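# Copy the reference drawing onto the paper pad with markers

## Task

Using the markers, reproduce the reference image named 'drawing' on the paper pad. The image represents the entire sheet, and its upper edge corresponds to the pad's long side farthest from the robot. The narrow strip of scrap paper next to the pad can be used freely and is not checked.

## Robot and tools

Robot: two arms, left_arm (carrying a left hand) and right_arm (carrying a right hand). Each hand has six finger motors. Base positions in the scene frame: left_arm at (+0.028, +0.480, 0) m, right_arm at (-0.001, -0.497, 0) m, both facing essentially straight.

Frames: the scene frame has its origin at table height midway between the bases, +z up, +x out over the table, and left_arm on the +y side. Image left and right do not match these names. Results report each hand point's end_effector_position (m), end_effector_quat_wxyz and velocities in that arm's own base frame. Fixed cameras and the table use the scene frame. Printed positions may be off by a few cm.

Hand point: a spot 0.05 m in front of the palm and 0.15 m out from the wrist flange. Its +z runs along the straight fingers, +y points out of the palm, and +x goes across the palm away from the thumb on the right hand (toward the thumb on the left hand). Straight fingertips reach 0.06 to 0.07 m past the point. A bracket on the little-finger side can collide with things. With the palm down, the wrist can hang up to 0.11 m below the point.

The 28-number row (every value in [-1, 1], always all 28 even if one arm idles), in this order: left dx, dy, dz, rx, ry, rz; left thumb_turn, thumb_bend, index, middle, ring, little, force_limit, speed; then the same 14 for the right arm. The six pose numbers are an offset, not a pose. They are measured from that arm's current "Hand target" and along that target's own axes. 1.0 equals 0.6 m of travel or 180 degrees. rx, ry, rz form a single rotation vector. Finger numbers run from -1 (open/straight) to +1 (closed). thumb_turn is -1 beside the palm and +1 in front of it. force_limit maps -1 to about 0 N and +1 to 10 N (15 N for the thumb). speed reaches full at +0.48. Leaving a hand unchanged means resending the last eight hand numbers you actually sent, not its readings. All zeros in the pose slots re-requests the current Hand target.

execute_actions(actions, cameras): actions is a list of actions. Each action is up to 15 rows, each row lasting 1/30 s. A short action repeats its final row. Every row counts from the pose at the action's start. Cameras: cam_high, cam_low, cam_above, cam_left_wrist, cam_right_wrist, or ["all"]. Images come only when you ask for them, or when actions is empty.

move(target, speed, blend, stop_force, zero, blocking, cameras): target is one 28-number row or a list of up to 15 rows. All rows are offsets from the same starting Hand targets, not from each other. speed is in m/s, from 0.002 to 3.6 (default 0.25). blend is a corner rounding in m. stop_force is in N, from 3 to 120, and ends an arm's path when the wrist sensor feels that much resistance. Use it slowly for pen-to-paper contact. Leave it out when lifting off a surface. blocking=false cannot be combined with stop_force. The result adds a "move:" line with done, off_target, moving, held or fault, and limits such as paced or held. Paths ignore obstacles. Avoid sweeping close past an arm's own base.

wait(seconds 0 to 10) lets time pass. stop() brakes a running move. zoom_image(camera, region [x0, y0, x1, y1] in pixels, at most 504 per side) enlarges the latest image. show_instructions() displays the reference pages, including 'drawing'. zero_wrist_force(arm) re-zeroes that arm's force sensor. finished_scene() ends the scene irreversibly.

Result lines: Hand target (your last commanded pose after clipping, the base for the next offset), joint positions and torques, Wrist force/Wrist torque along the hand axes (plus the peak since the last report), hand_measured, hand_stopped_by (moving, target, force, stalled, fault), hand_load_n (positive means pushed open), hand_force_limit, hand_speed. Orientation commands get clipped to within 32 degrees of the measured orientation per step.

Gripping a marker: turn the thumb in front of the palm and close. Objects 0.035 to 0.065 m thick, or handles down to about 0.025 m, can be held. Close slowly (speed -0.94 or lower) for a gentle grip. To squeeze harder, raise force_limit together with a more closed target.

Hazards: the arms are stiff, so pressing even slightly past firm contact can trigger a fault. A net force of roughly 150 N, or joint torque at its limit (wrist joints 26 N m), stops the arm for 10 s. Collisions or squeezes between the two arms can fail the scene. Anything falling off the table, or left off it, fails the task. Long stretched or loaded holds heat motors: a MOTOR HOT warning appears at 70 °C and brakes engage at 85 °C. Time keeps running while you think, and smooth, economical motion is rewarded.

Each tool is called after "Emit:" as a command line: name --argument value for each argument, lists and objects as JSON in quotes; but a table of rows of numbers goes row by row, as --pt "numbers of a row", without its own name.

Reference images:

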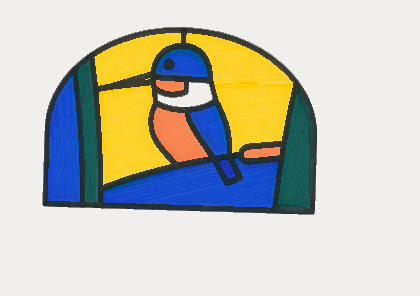

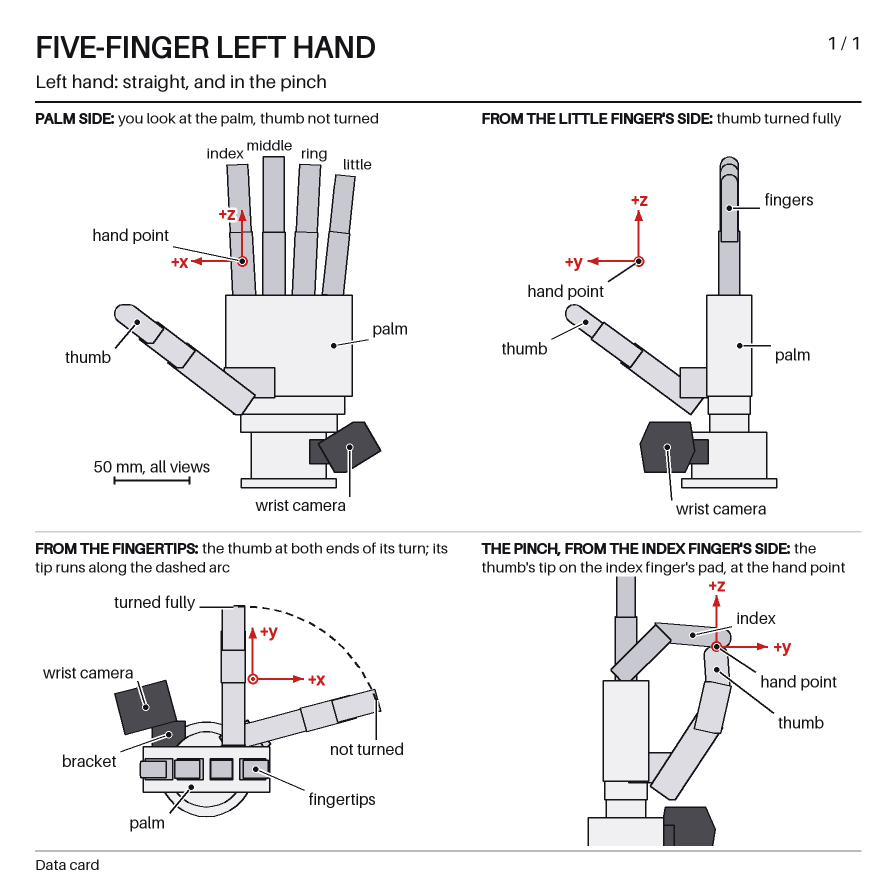

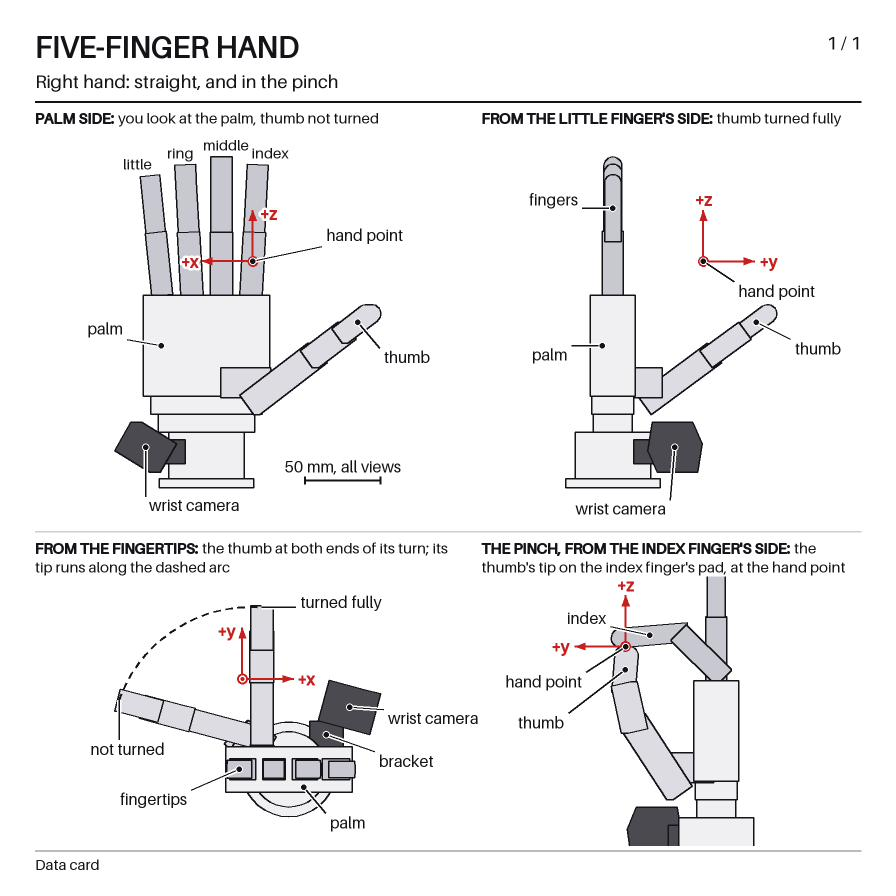

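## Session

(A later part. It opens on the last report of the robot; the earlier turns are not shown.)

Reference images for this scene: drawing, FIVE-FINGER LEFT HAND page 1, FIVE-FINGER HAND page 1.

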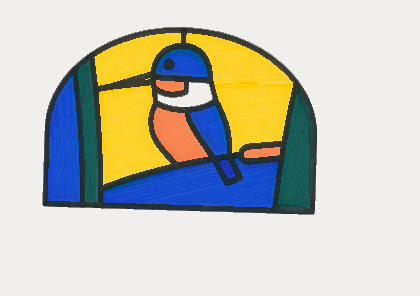

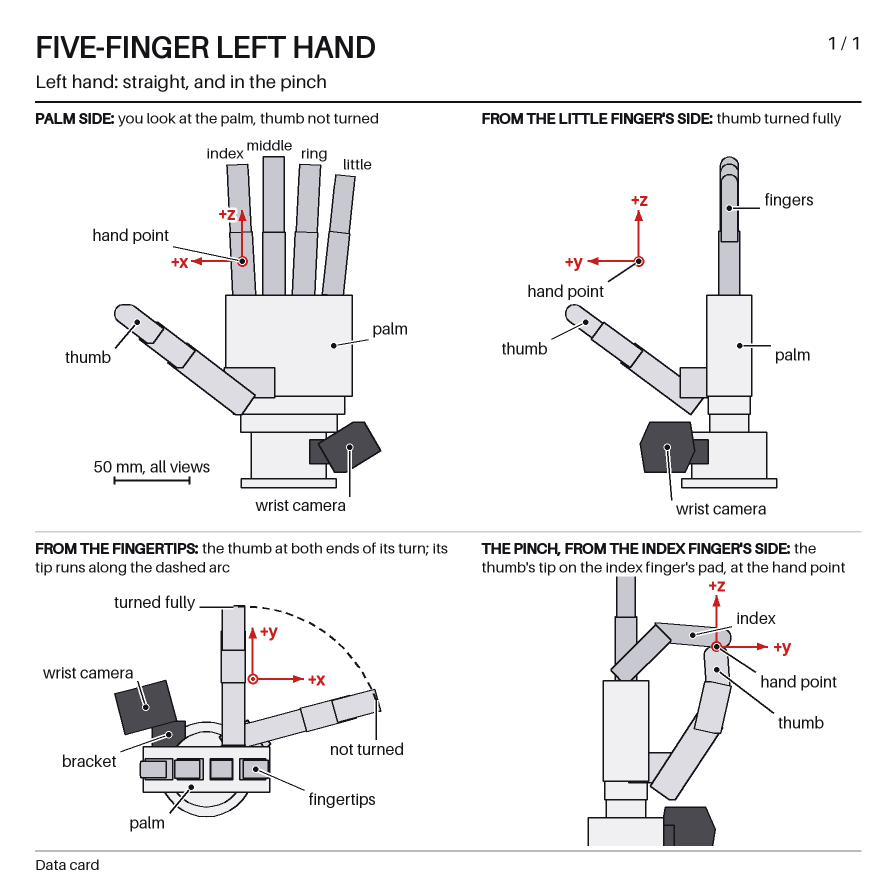

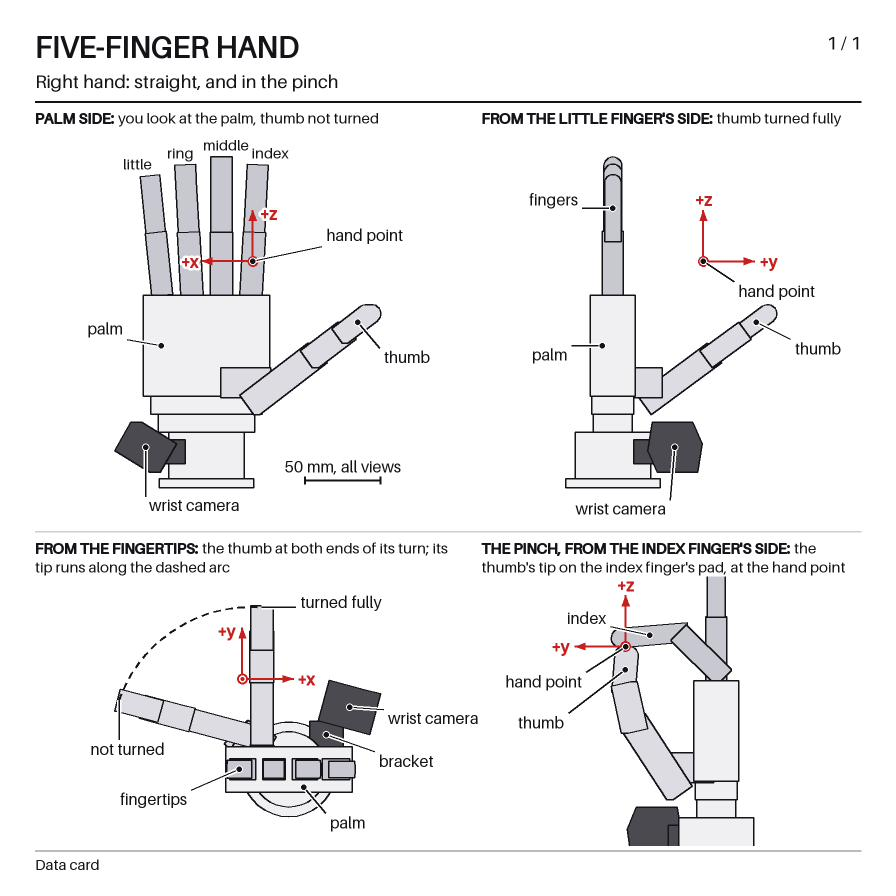

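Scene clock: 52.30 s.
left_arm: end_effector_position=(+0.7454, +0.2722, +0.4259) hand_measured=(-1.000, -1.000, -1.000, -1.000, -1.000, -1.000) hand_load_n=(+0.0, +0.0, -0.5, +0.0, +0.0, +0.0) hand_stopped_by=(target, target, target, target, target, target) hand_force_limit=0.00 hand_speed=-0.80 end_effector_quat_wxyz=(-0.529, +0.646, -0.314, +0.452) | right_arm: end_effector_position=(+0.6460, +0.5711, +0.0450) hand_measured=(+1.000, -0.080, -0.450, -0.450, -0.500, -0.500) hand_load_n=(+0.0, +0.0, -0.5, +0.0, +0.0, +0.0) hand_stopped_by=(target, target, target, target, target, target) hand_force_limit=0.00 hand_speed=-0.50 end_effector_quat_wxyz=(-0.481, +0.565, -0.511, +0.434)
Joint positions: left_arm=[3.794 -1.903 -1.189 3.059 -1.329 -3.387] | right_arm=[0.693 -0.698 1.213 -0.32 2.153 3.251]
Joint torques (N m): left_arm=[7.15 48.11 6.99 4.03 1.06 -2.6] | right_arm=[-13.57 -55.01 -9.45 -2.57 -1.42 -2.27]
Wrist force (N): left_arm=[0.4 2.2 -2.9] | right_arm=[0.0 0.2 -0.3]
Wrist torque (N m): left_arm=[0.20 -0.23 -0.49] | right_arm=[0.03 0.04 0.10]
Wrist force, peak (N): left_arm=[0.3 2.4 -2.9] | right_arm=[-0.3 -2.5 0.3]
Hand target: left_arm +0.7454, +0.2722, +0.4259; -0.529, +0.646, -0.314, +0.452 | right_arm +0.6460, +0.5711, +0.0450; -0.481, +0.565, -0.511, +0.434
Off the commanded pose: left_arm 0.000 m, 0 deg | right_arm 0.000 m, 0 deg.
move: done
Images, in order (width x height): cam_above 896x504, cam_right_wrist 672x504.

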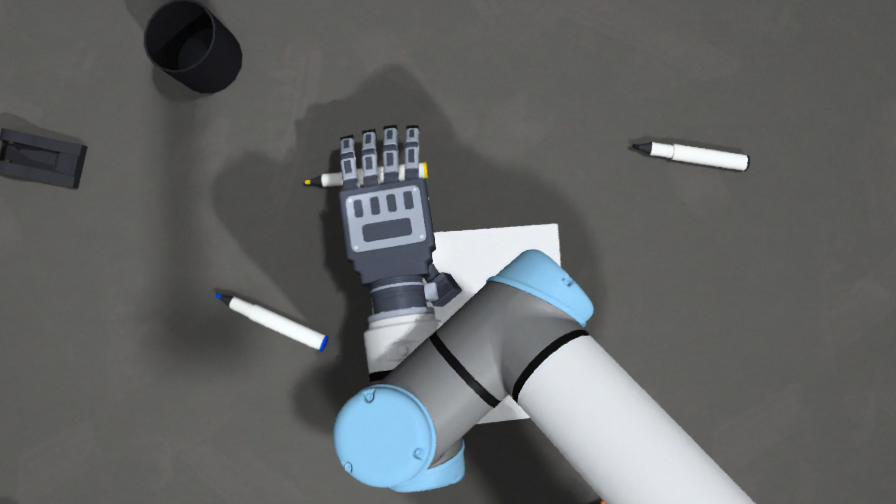

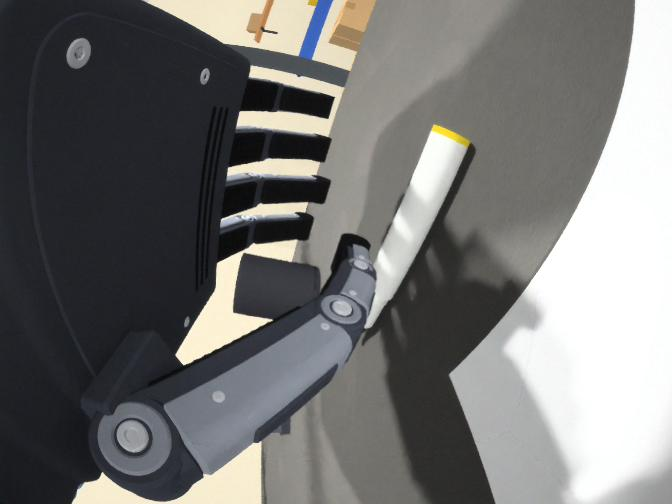

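Emit:
move --target '[0,0,0,0,0,0,-1,-1,-1,-1,-1,-1,0.0,-0.8,-0.0063,0.0562,0.013,0,0,0,1,-0.08,-0.45,-0.45,-0.5,-0.5,0.0,-0.5]' --speed 0.06 --stop_force 4 --cameras '["cam_low", "cam_above", "cam_right_wrist"]'

Emit:
zoom_image --camera "cam_above" --region '[260, 100, 460, 220]'

Emit:
zoom_image --camera "cam_right_wrist" --region '[200, 60, 520, 340]'

Emit:
zoom_image --camera "cam_low" --region '[540, 220, 700, 340]'

Scene clock: 54.83 s.
left_arm: end_effector_position=(+0.7454, +0.2722, +0.4259) hand_measured=(-1.000, -1.000, -1.000, -1.000, -1.000, -1.000) hand_load_n=(+0.0, +0.0, +0.0, +0.0, +0.0, +0.0) hand_stopped_by=(target, target, target, target, target, target) hand_force_limit=0.00 hand_speed=-0.80 end_effector_quat_wxyz=(-0.529, +0.646, -0.314, +0.452) | right_arm: end_effector_position=(+0.6478, +0.5751, +0.0105) hand_measured=(+1.000, -0.080, -0.450, -0.450, -0.500, -0.500) hand_load_n=(+0.0, +0.0, +0.0, -0.5, +0.0, -0.5) hand_stopped_by=(target, target, target, target, target, target) hand_force_limit=0.00 hand_speed=-0.50 end_effector_quat_wxyz=(-0.481, +0.565, -0.511, +0.434)
Joint positions: left_arm=[3.794 -1.903 -1.189 3.059 -1.329 -3.387] | right_arm=[0.696 -0.644 1.208 -0.369 2.156 3.251]
Joint torques (N m): left_arm=[6.28 48.08 8.67 3.75 1.14 -2.89] | right_arm=[9.55 -39.94 -24.44 -2.87 1.78 1.47]
Wrist force (N): left_arm=[0.5 2.1 -2.8] | right_arm=[-0.2 0.4 -0.3]
Wrist torque (N m): left_arm=[0.17 -0.23 -0.49] | right_arm=[0.07 0.05 0.07]
Wrist force, peak (N): left_arm=[0.6 2.3 -2.8] | right_arm=[-0.3 -0.7 -0.6]
Hand target: left_arm +0.7454, +0.2722, +0.4259; -0.529, +0.646, -0.314, +0.452 | right_arm +0.6478, +0.5751, +0.0105; -0.481, +0.565, -0.511, +0.434
Off the commanded pose: left_arm 0.000 m, 0 deg | right_arm 0.000 m, 0 deg.
move: done
Images, in order (width x height): cam_low 896x504, cam_above 896x504, cam_right_wrist 672x504.

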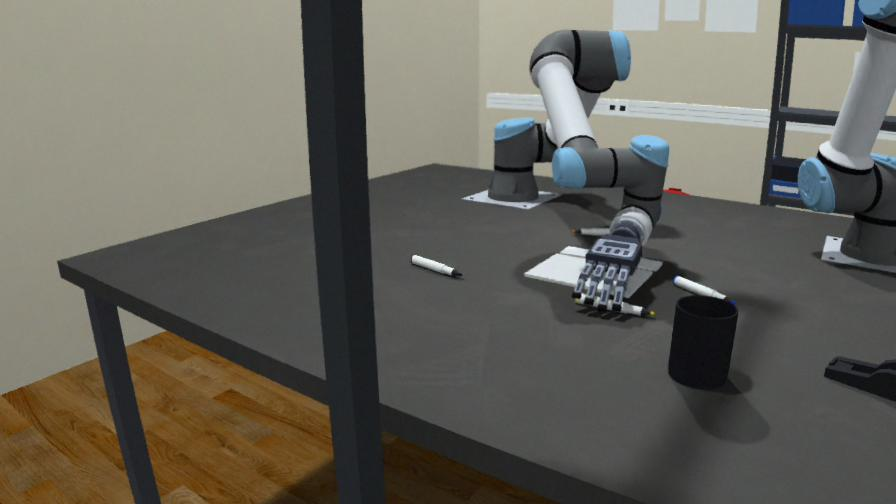

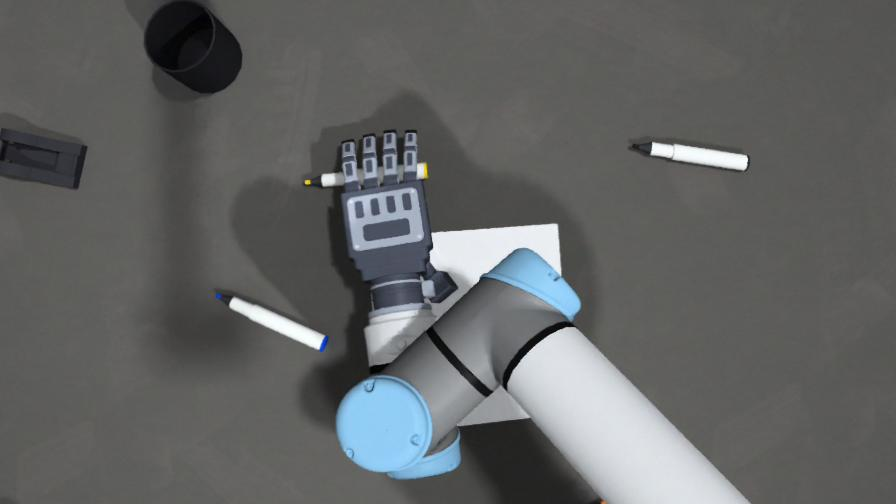

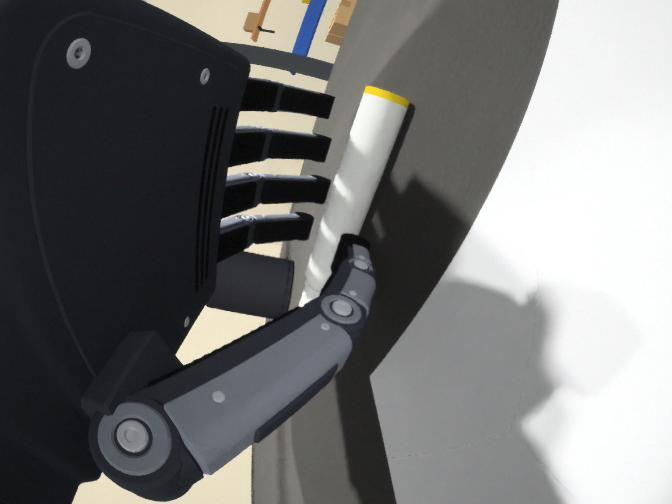

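Scaled by 2.520 from the camera's 896x504 image, which has a finer 1280x720 frame.

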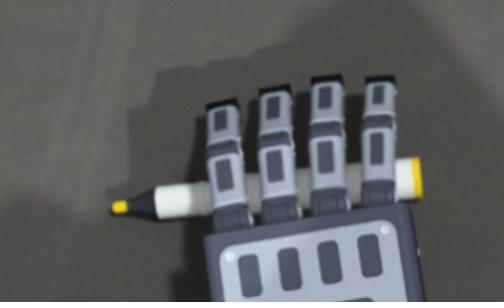

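Scaled by 1.575 from the camera's 672x504 image, which has a finer 960x720 frame.

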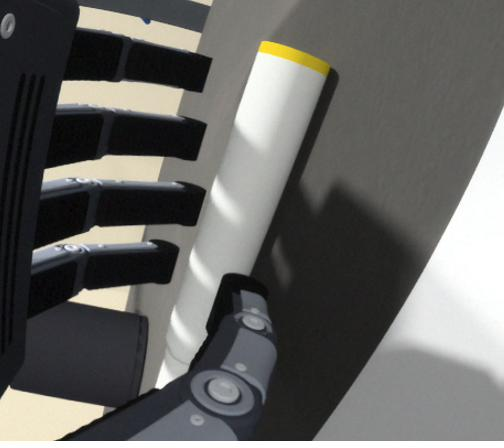

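Scaled by 3.150 from the camera's 896x504 image, which has a finer 1280x720 frame.

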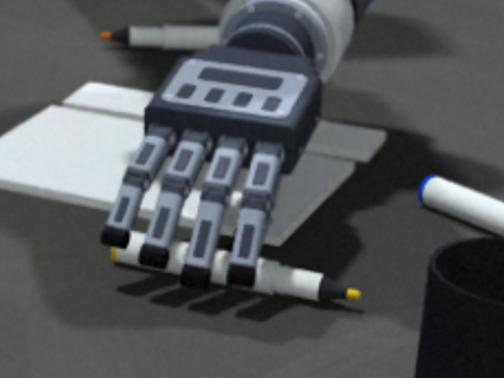

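Emit:
move --target '[0,0,0,0,0,0,-1,-1,-1,-1,-1,-1,0.0,-0.8,0,0,0,0,0,0,1,-0.08,0.3,0.3,-0.5,-0.5,-0.3,-0.92]' --cameras '["cam_low", "cam_above", "cam_right_wrist"]'

Emit:
zoom_image --camera "cam_above" --region '[260, 100, 460, 220]'

Emit:
zoom_image --camera "cam_right_wrist" --region '[200, 60, 520, 340]'

Emit:
zoom_image --camera "cam_low" --region '[540, 220, 700, 340]'

Scene clock: 57.23 s.
left_arm: end_effector_position=(+0.7454, +0.2722, +0.4259) hand_measured=(-1.000, -1.000, -1.000, -1.000, -1.000, -1.000) hand_load_n=(+0.0, +0.0, +0.0, +0.0, +0.0, +0.0) hand_stopped_by=(target, target, target, target, target, target) hand_force_limit=0.00 hand_speed=-0.80 end_effector_quat_wxyz=(-0.529, +0.646, -0.314, +0.452) | right_arm: end_effector_position=(+0.6478, +0.5751, +0.0105) hand_measured=(+1.000, -0.080, -0.026, -0.190, -0.500, -0.500) hand_load_n=(-1.0, +1.0, +3.5, +4.0, +0.0, +0.0) hand_stopped_by=(target, target, force, force, target, target) hand_force_limit=-0.30 hand_speed=-0.92 end_effector_quat_wxyz=(-0.481, +0.565, -0.511, +0.434)
Joint positions: left_arm=[3.794 -1.903 -1.189 3.059 -1.329 -3.387] | right_arm=[0.696 -0.644 1.208 -0.369 2.156 3.251]
Joint torques (N m): left_arm=[6.71 49.57 8.54 3.89 0.92 -2.69] | right_arm=[9.12 -40.25 -10.98 1.43 0.39 -0.19]
Wrist force (N): left_arm=[0.5 2.3 -2.5] | right_arm=[0.0 -5.8 0.9]
Wrist torque (N m): left_arm=[0.18 -0.23 -0.50] | right_arm=[0.00 0.05 -0.04]
Wrist force, peak (N): left_arm=[0.4 2.4 -2.9] | right_arm=[-0.1 -6.3 0.9]
Hand target: left_arm +0.7454, +0.2722, +0.4259; -0.529, +0.646, -0.314, +0.452 | right_arm +0.6478, +0.5751, +0.0105; -0.481, +0.565, -0.511, +0.434
Off the commanded pose: left_arm 0.000 m, 0 deg | right_arm 0.000 m, 0 deg.
move: done
Images, in order (width x height): cam_low 896x504, cam_above 896x504, cam_right_wrist 672x504.

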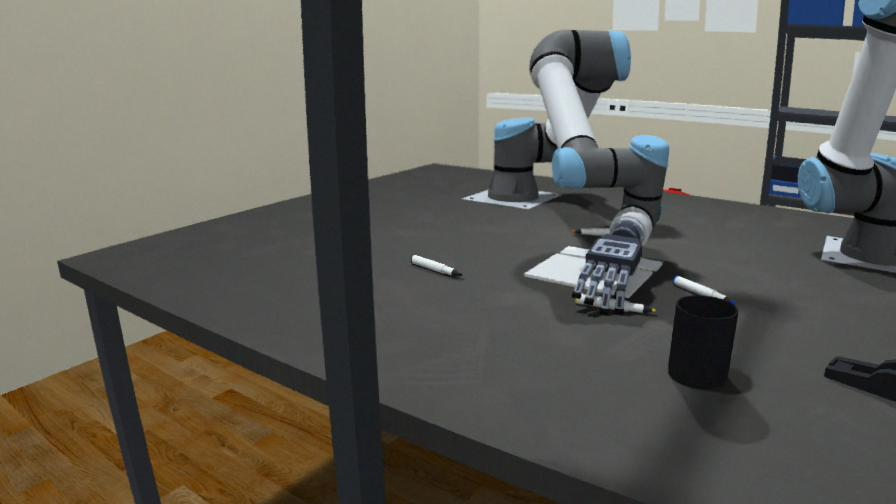

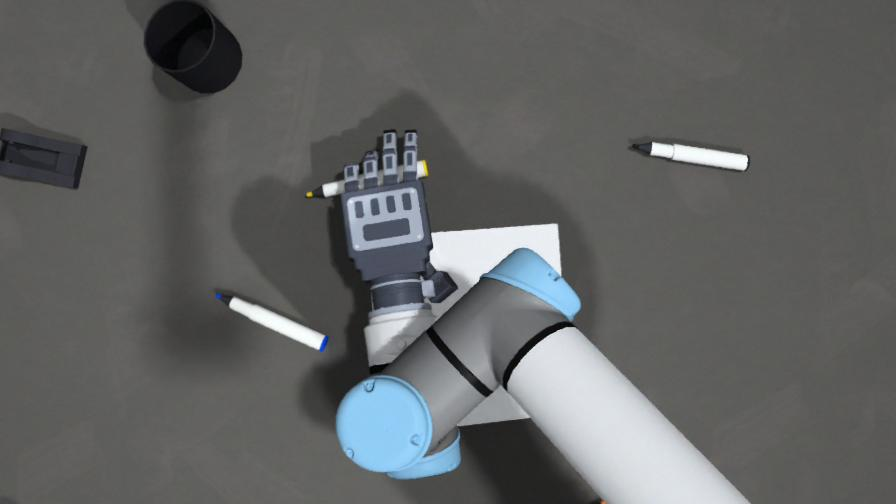

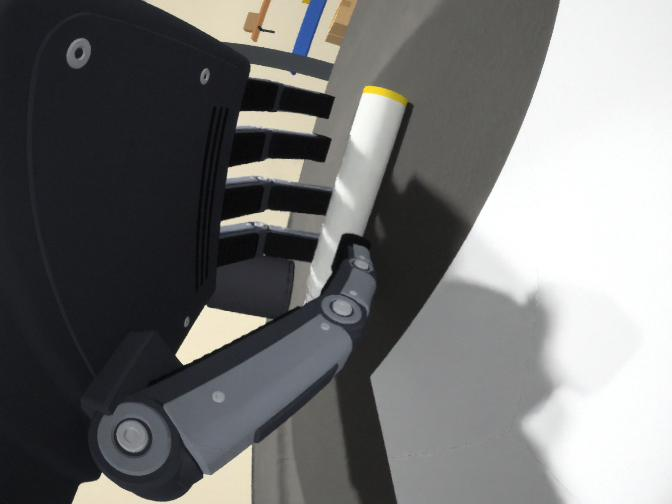

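Scaled by 2.520 from the camera's 896x504 image, which has a finer 1280x720 frame.

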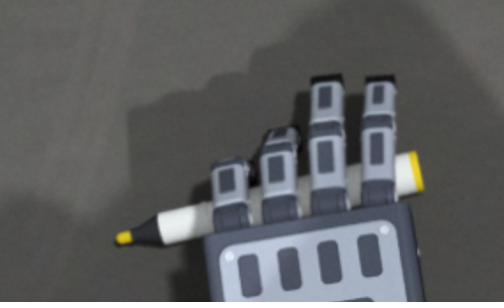

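Scaled by 1.575 from the camera's 672x504 image, which has a finer 960x720 frame.

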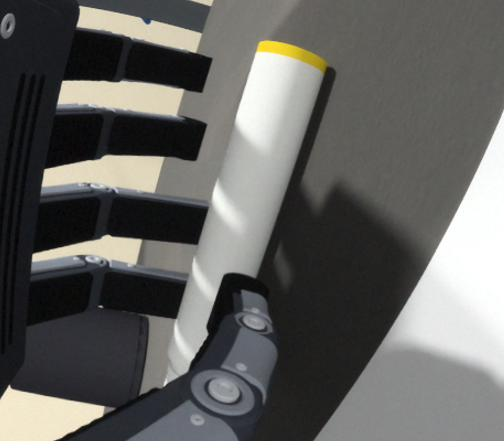

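Scaled by 3.150 from the camera's 896x504 image, which has a finer 1280x720 frame.

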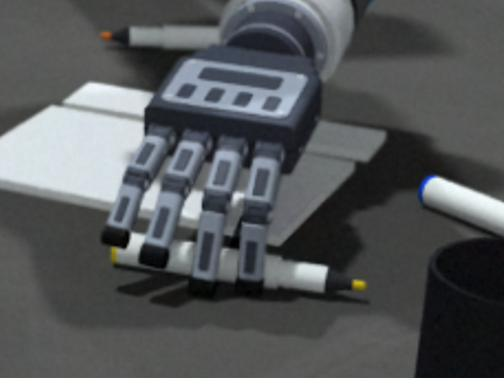

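Emit:
move --pt "0 0 0 0 0 0 -1 -1 -1 -1 -1 -1 0.0 -0.8 0 0 0 0 0 0 1 -0.08 -0.45 -0.45 -0.5 -0.5 -0.3 -0.5" --pt "0 0 0 0 0 0 -1 -1 -1 -1 -1 -1 0.0 -0.8 0.0022 -0.0555 -0.0178 0 -0.0384 -0.0061 1 -0.08 -0.45 -0.45 -0.5 -0.5 -0.3 -0.5" --speed 0.15 --cameras '["cam_above"]'

Emit:
zoom_image --camera "cam_above" --region '[260, 100, 460, 220]'

Scene clock: 60.27 s.
left_arm: end_effector_position=(+0.7454, +0.2722, +0.4259) hand_measured=(-1.000, -1.000, -1.000, -1.000, -1.000, -1.000) hand_load_n=(-0.5, +0.0, +0.0, +0.0, +0.0, +0.0) hand_stopped_by=(target, target, target, target, target, target) hand_force_limit=0.00 hand_speed=-0.80 end_effector_quat_wxyz=(-0.529, +0.646, -0.314, +0.452) | right_arm: end_effector_position=(+0.6428, +0.5733, +0.0451) hand_measured=(+1.000, -0.080, -0.450, -0.450, -0.500, -0.500) hand_load_n=(+0.0, +0.0, -0.5, +0.0, -0.5, +0.0) hand_stopped_by=(target, target, target, target, target, target) hand_force_limit=-0.30 hand_speed=-0.50 end_effector_quat_wxyz=(-0.507, +0.595, -0.476, +0.403)
Joint positions: left_arm=[3.794 -1.903 -1.189 3.059 -1.329 -3.387] | right_arm=[0.656 -0.738 1.29 -0.374 1.997 3.217]
Joint torques (N m): left_arm=[5.44 47.32 8.72 3.91 1.01 -2.5] | right_arm=[-13.9 -54.42 -8.25 0.33 -1.41 -2.13]
Wrist force (N): left_arm=[0.6 2.3 -2.7] | right_arm=[-0.1 0.3 -0.6]
Wrist torque (N m): left_arm=[0.19 -0.25 -0.49] | right_arm=[0.09 0.04 0.10]
Wrist force, peak (N): left_arm=[0.5 2.4 -2.9] | right_arm=[0.2 -6.2 0.7]
Hand target: left_arm +0.7454, +0.2722, +0.4259; -0.529, +0.646, -0.314, +0.452 | right_arm +0.6428, +0.5733, +0.0451; -0.507, +0.595, -0.476, +0.403
Off the commanded pose: left_arm 0.000 m, 0 deg | right_arm 0.000 m, 0 deg.
move: done
Images, in order (width x height): cam_above 896x504.

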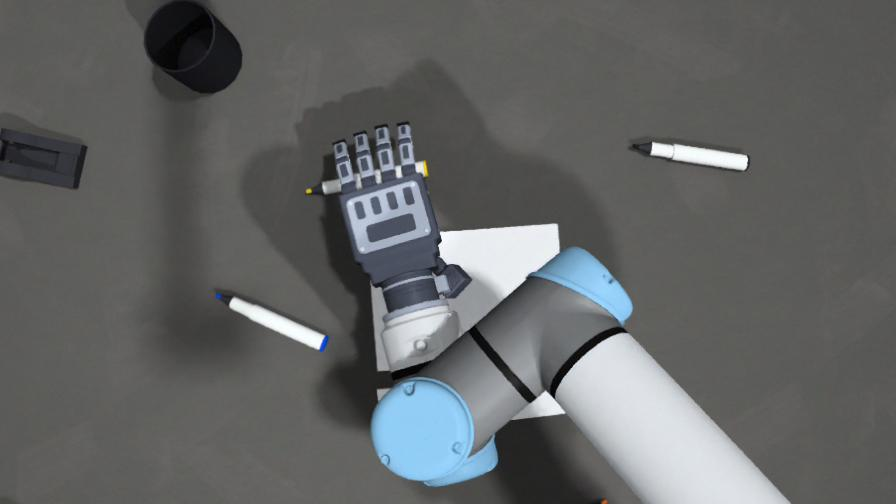

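Scaled by 2.520 from the camera's 896x504 image, which has a finer 1280x720 frame.

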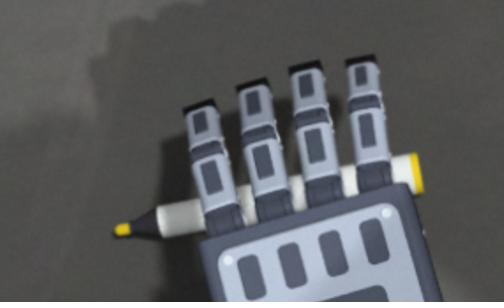

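Emit:
move --pt "0 0 0 0 0 0 -1 -1 -1 -1 -1 -1 0.0 -0.8 0.0003 0.0518 0.0095 0 0 0 1 -0.08 -0.45 -0.45 -0.5 -0.5 -0.3 -0.5" --speed 0.06 --stop_force 4

Emit:
move --target '[0,0,0,0,0,0,-1,-1,-1,-1,-1,-1,0.0,-0.8,0,0,0,0,0,0,1,-0.08,0.3,0.3,-0.5,-0.5,-0.3,-0.92]' --cameras '["cam_low", "cam_above", "cam_right_wrist"]'

Emit:
zoom_image --camera "cam_above" --region '[260, 100, 460, 220]'

Emit:
zoom_image --camera "cam_right_wrist" --region '[200, 60, 520, 340]'

Emit:
zoom_image --camera "cam_low" --region '[540, 220, 700, 340]'

Scene clock: 62.13 s.
left_arm: end_effector_position=(+0.7454, +0.2722, +0.4259) hand_measured=(-1.000, -1.000, -1.000, -1.000, -1.000, -1.000) hand_load_n=(+0.0, +0.0, +0.0, +0.0, +0.0, +0.0) hand_stopped_by=(target, target, target, target, target, target) hand_force_limit=0.00 hand_speed=-0.80 end_effector_quat_wxyz=(-0.529, +0.646, -0.314, +0.452) | right_arm: end_effector_position=(+0.6434, +0.5733, +0.0135) hand_measured=(+1.000, -0.080, -0.450, -0.450, -0.500, -0.500) hand_load_n=(+0.0, +0.0, +0.0, +0.0, +0.0, +0.0) hand_stopped_by=(target, target, target, target, target, target) hand_force_limit=-0.30 hand_speed=-0.50 end_effector_quat_wxyz=(-0.507, +0.595, -0.476, +0.403)
Joint positions: left_arm=[3.794 -1.903 -1.189 3.059 -1.329 -3.387] | right_arm=[0.656 -0.695 1.301 -0.428 1.996 3.217]
Joint torques (N m): left_arm=[6.61 47.71 9.42 3.9 0.93 -2.53] | right_arm=[-13.63 -38.76 -7.24 -3.02 -1.39 -2.23]
Wrist force (N): left_arm=[0.6 2.1 -2.6] | right_arm=[-0.2 0.2 -0.4]
Wrist torque (N m): left_arm=[0.16 -0.26 -0.49] | right_arm=[0.06 0.06 0.09]
Wrist force, peak (N): left_arm=[0.8 2.3 -2.8] | right_arm=[-0.2 0.9 -0.1]
Hand target: left_arm +0.7454, +0.2722, +0.4259; -0.529, +0.646, -0.314, +0.452 | right_arm +0.6434, +0.5733, +0.0135; -0.507, +0.595, -0.476, +0.403
Off the commanded pose: left_arm 0.000 m, 0 deg | right_arm 0.000 m, 0 deg.
move: done

Scene clock: 64.30 s.
left_arm: end_effector_position=(+0.7454, +0.2722, +0.4259) hand_measured=(-1.000, -1.000, -1.000, -1.000, -1.000, -1.000) hand_load_n=(-0.5, +0.0, +0.0, -0.5, +0.0, +0.0) hand_stopped_by=(target, target, target, target, target, target) hand_force_limit=0.00 hand_speed=-0.80 end_effector_quat_wxyz=(-0.529, +0.646, -0.314, +0.452) | right_arm: end_effector_position=(+0.6435, +0.5733, +0.0135) hand_measured=(+1.000, -0.080, -0.026, -0.100, -0.500, -0.500) hand_load_n=(-1.5, +0.5, +3.5, +2.5, +0.0, +0.0) hand_stopped_by=(target, target, force, force, target, target) hand_force_limit=-0.30 hand_speed=-0.92 end_effector_quat_wxyz=(-0.507, +0.595, -0.476, +0.403)
Joint positions: left_arm=[3.794 -1.903 -1.189 3.059 -1.329 -3.387] | right_arm=[0.656 -0.695 1.301 -0.428 1.996 3.217]
Joint torques (N m): left_arm=[6.18 47.58 7.77 3.68 0.81 -2.63] | right_arm=[-11.06 -38.16 -8.12 0.87 -1.36 -2.26]
Wrist force (N): left_arm=[0.6 2.1 -2.4] | right_arm=[-0.1 -4.8 0.8]
Wrist torque (N m): left_arm=[0.15 -0.24 -0.49] | right_arm=[-0.02 0.03 0.00]
Wrist force, peak (N): left_arm=[0.5 2.4 -2.8] | right_arm=[-0.3 -5.1 0.8]
Hand target: left_arm +0.7454, +0.2722, +0.4259; -0.529, +0.646, -0.314, +0.452 | right_arm +0.6434, +0.5733, +0.0135; -0.507, +0.595, -0.476, +0.403
Off the commanded pose: left_arm 0.000 m, 0 deg | right_arm 0.000 m, 0 deg.
move: done
Images, in order (width x height): cam_low 896x504, cam_above 896x504, cam_right_wrist 672x504.

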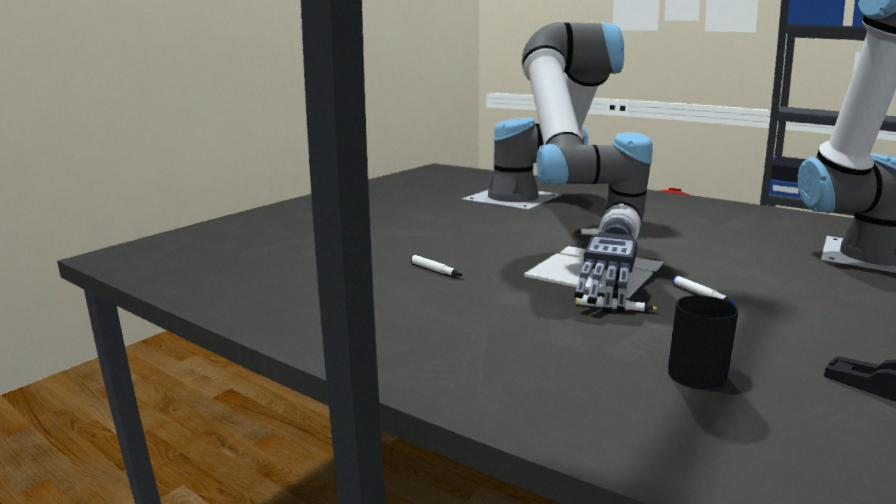

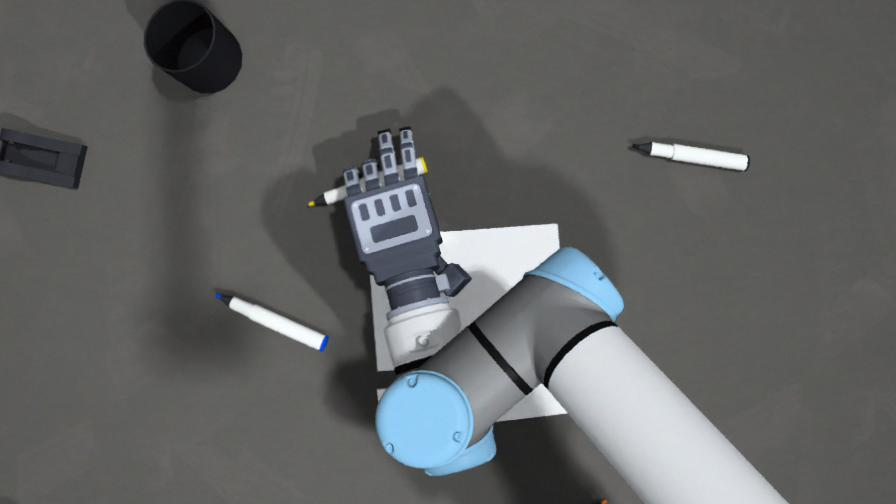

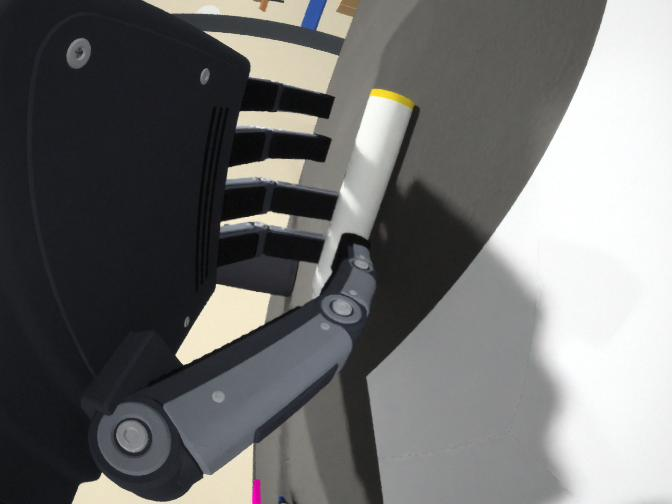

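Scaled by 2.520 from the camera's 896x504 image, which has a finer 1280x720 frame.

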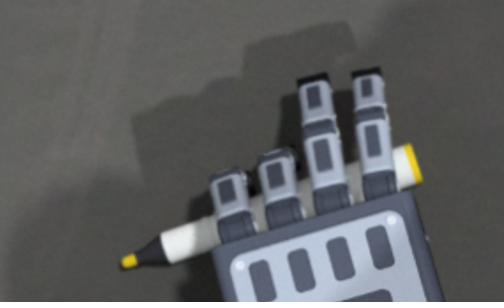

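Scaled by 1.575 from the camera's 672x504 image, which has a finer 960x720 frame.

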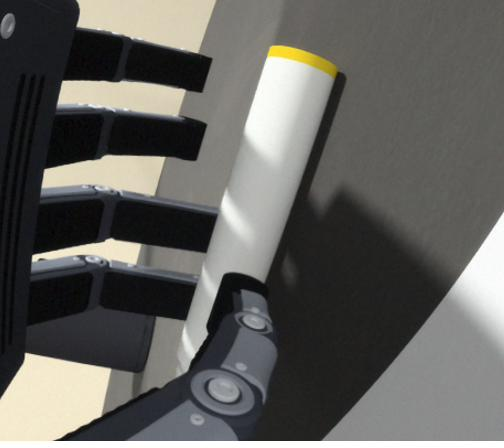

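Scaled by 3.150 from the camera's 896x504 image, which has a finer 1280x720 frame.

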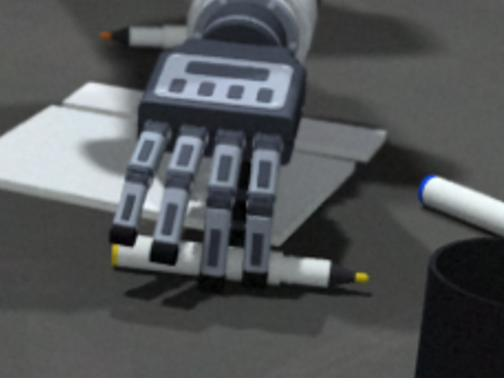

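Emit:
move --target '[0,0,0,0,0,0,-1,-1,-1,-1,-1,-1,0.0,-0.8,0,-0.0494,-0.0078,0,0,0,1,-0.08,0.3,0.3,-0.5,-0.5,-0.3,-0.92]' --speed 0.05 --cameras '["cam_low", "cam_above", "cam_right_wrist"]'

Emit:
zoom_image --camera "cam_low" --region '[540, 220, 700, 340]'

Scene clock: 65.97 s.
left_arm: end_effector_position=(+0.7454, +0.2722, +0.4259) hand_measured=(-1.000, -1.000, -1.000, -1.000, -1.000, -1.000) hand_load_n=(+0.0, +0.5, +0.0, +0.0, +0.0, +0.0) hand_stopped_by=(target, target, target, target, target, target) hand_force_limit=0.00 hand_speed=-0.80 end_effector_quat_wxyz=(-0.529, +0.646, -0.314, +0.452) | right_arm: end_effector_position=(+0.6436, +0.5733, +0.0434) hand_measured=(+1.000, -0.080, -0.026, -0.100, -0.500, -0.500) hand_load_n=(-1.5, +1.5, +3.0, +0.0, +0.0, +0.0) hand_stopped_by=(target, target, force, force, target, target) hand_force_limit=-0.30 hand_speed=-0.92 end_effector_quat_wxyz=(-0.507, +0.595, -0.476, +0.403)
Joint positions: left_arm=[3.794 -1.903 -1.189 3.059 -1.329 -3.387] | right_arm=[0.655 -0.735 1.289 -0.376 1.996 3.217]
Joint torques (N m): left_arm=[7.47 47.81 9.18 3.66 0.85 -2.55] | right_arm=[-13.34 -54.08 -24.86 0.84 -1.43 -1.39]
Wrist force (N): left_arm=[0.7 2.2 -2.9] | right_arm=[-0.3 0.3 -0.3]
Wrist torque (N m): left_arm=[0.20 -0.27 -0.48] | right_arm=[0.06 0.06 0.08]
Wrist force, peak (N): left_arm=[0.7 2.2 -2.9] | right_arm=[0.1 -5.1 0.7]
Hand target: left_arm +0.7454, +0.2722, +0.4259; -0.529, +0.646, -0.314, +0.452 | right_arm +0.6436, +0.5733, +0.0435; -0.507, +0.595, -0.476, +0.403
Off the commanded pose: left_arm 0.000 m, 0 deg | right_arm 0.000 m, 0 deg.
move: done
Images, in order (width x height): cam_low 896x504, cam_above 896x504, cam_right_wrist 672x504.

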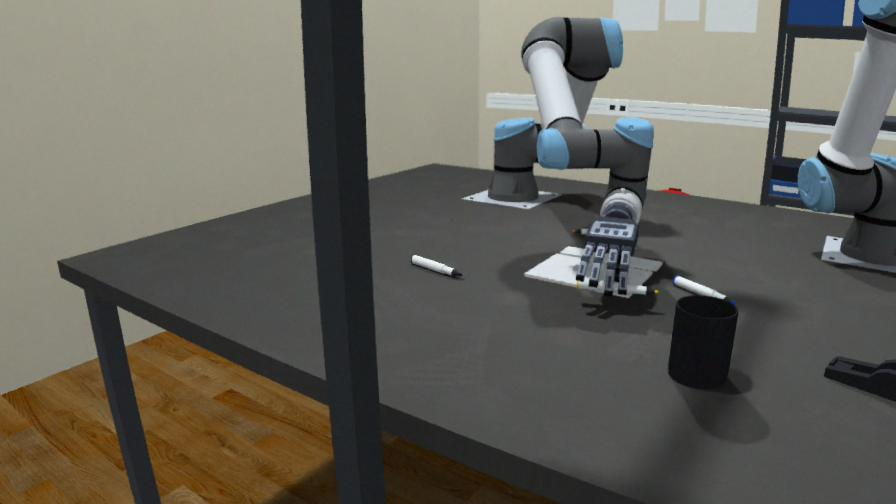

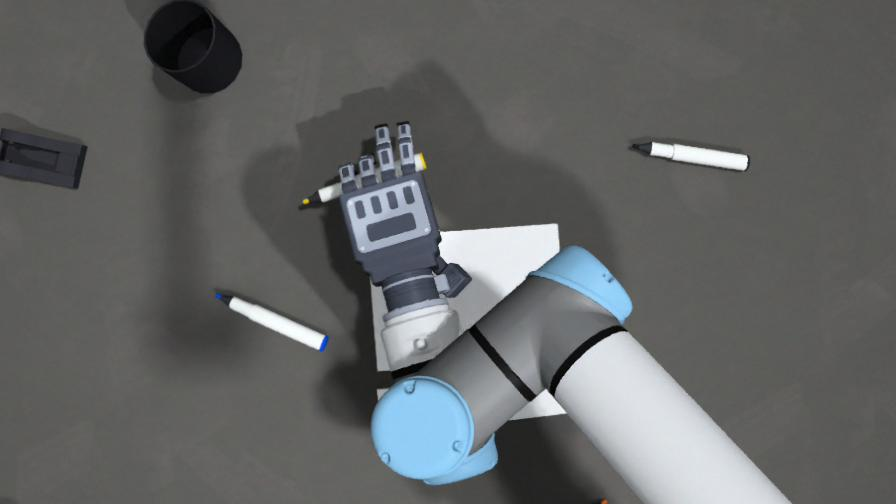

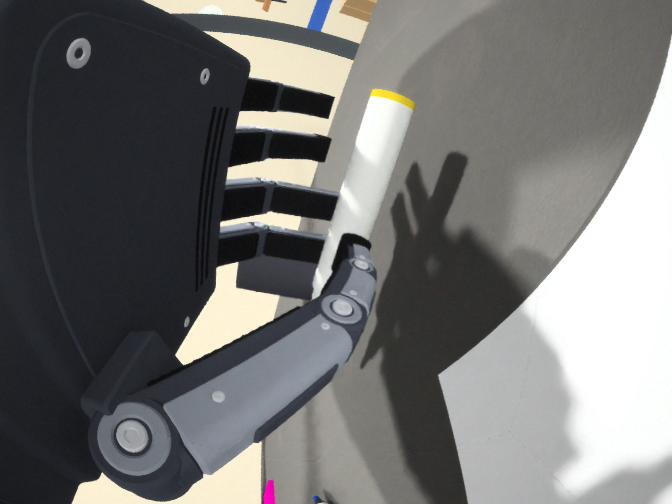

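Scaled by 3.150 from the camera's 896x504 image, which has a finer 1280x720 frame.

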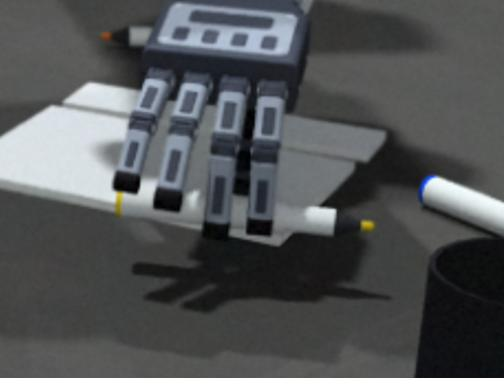

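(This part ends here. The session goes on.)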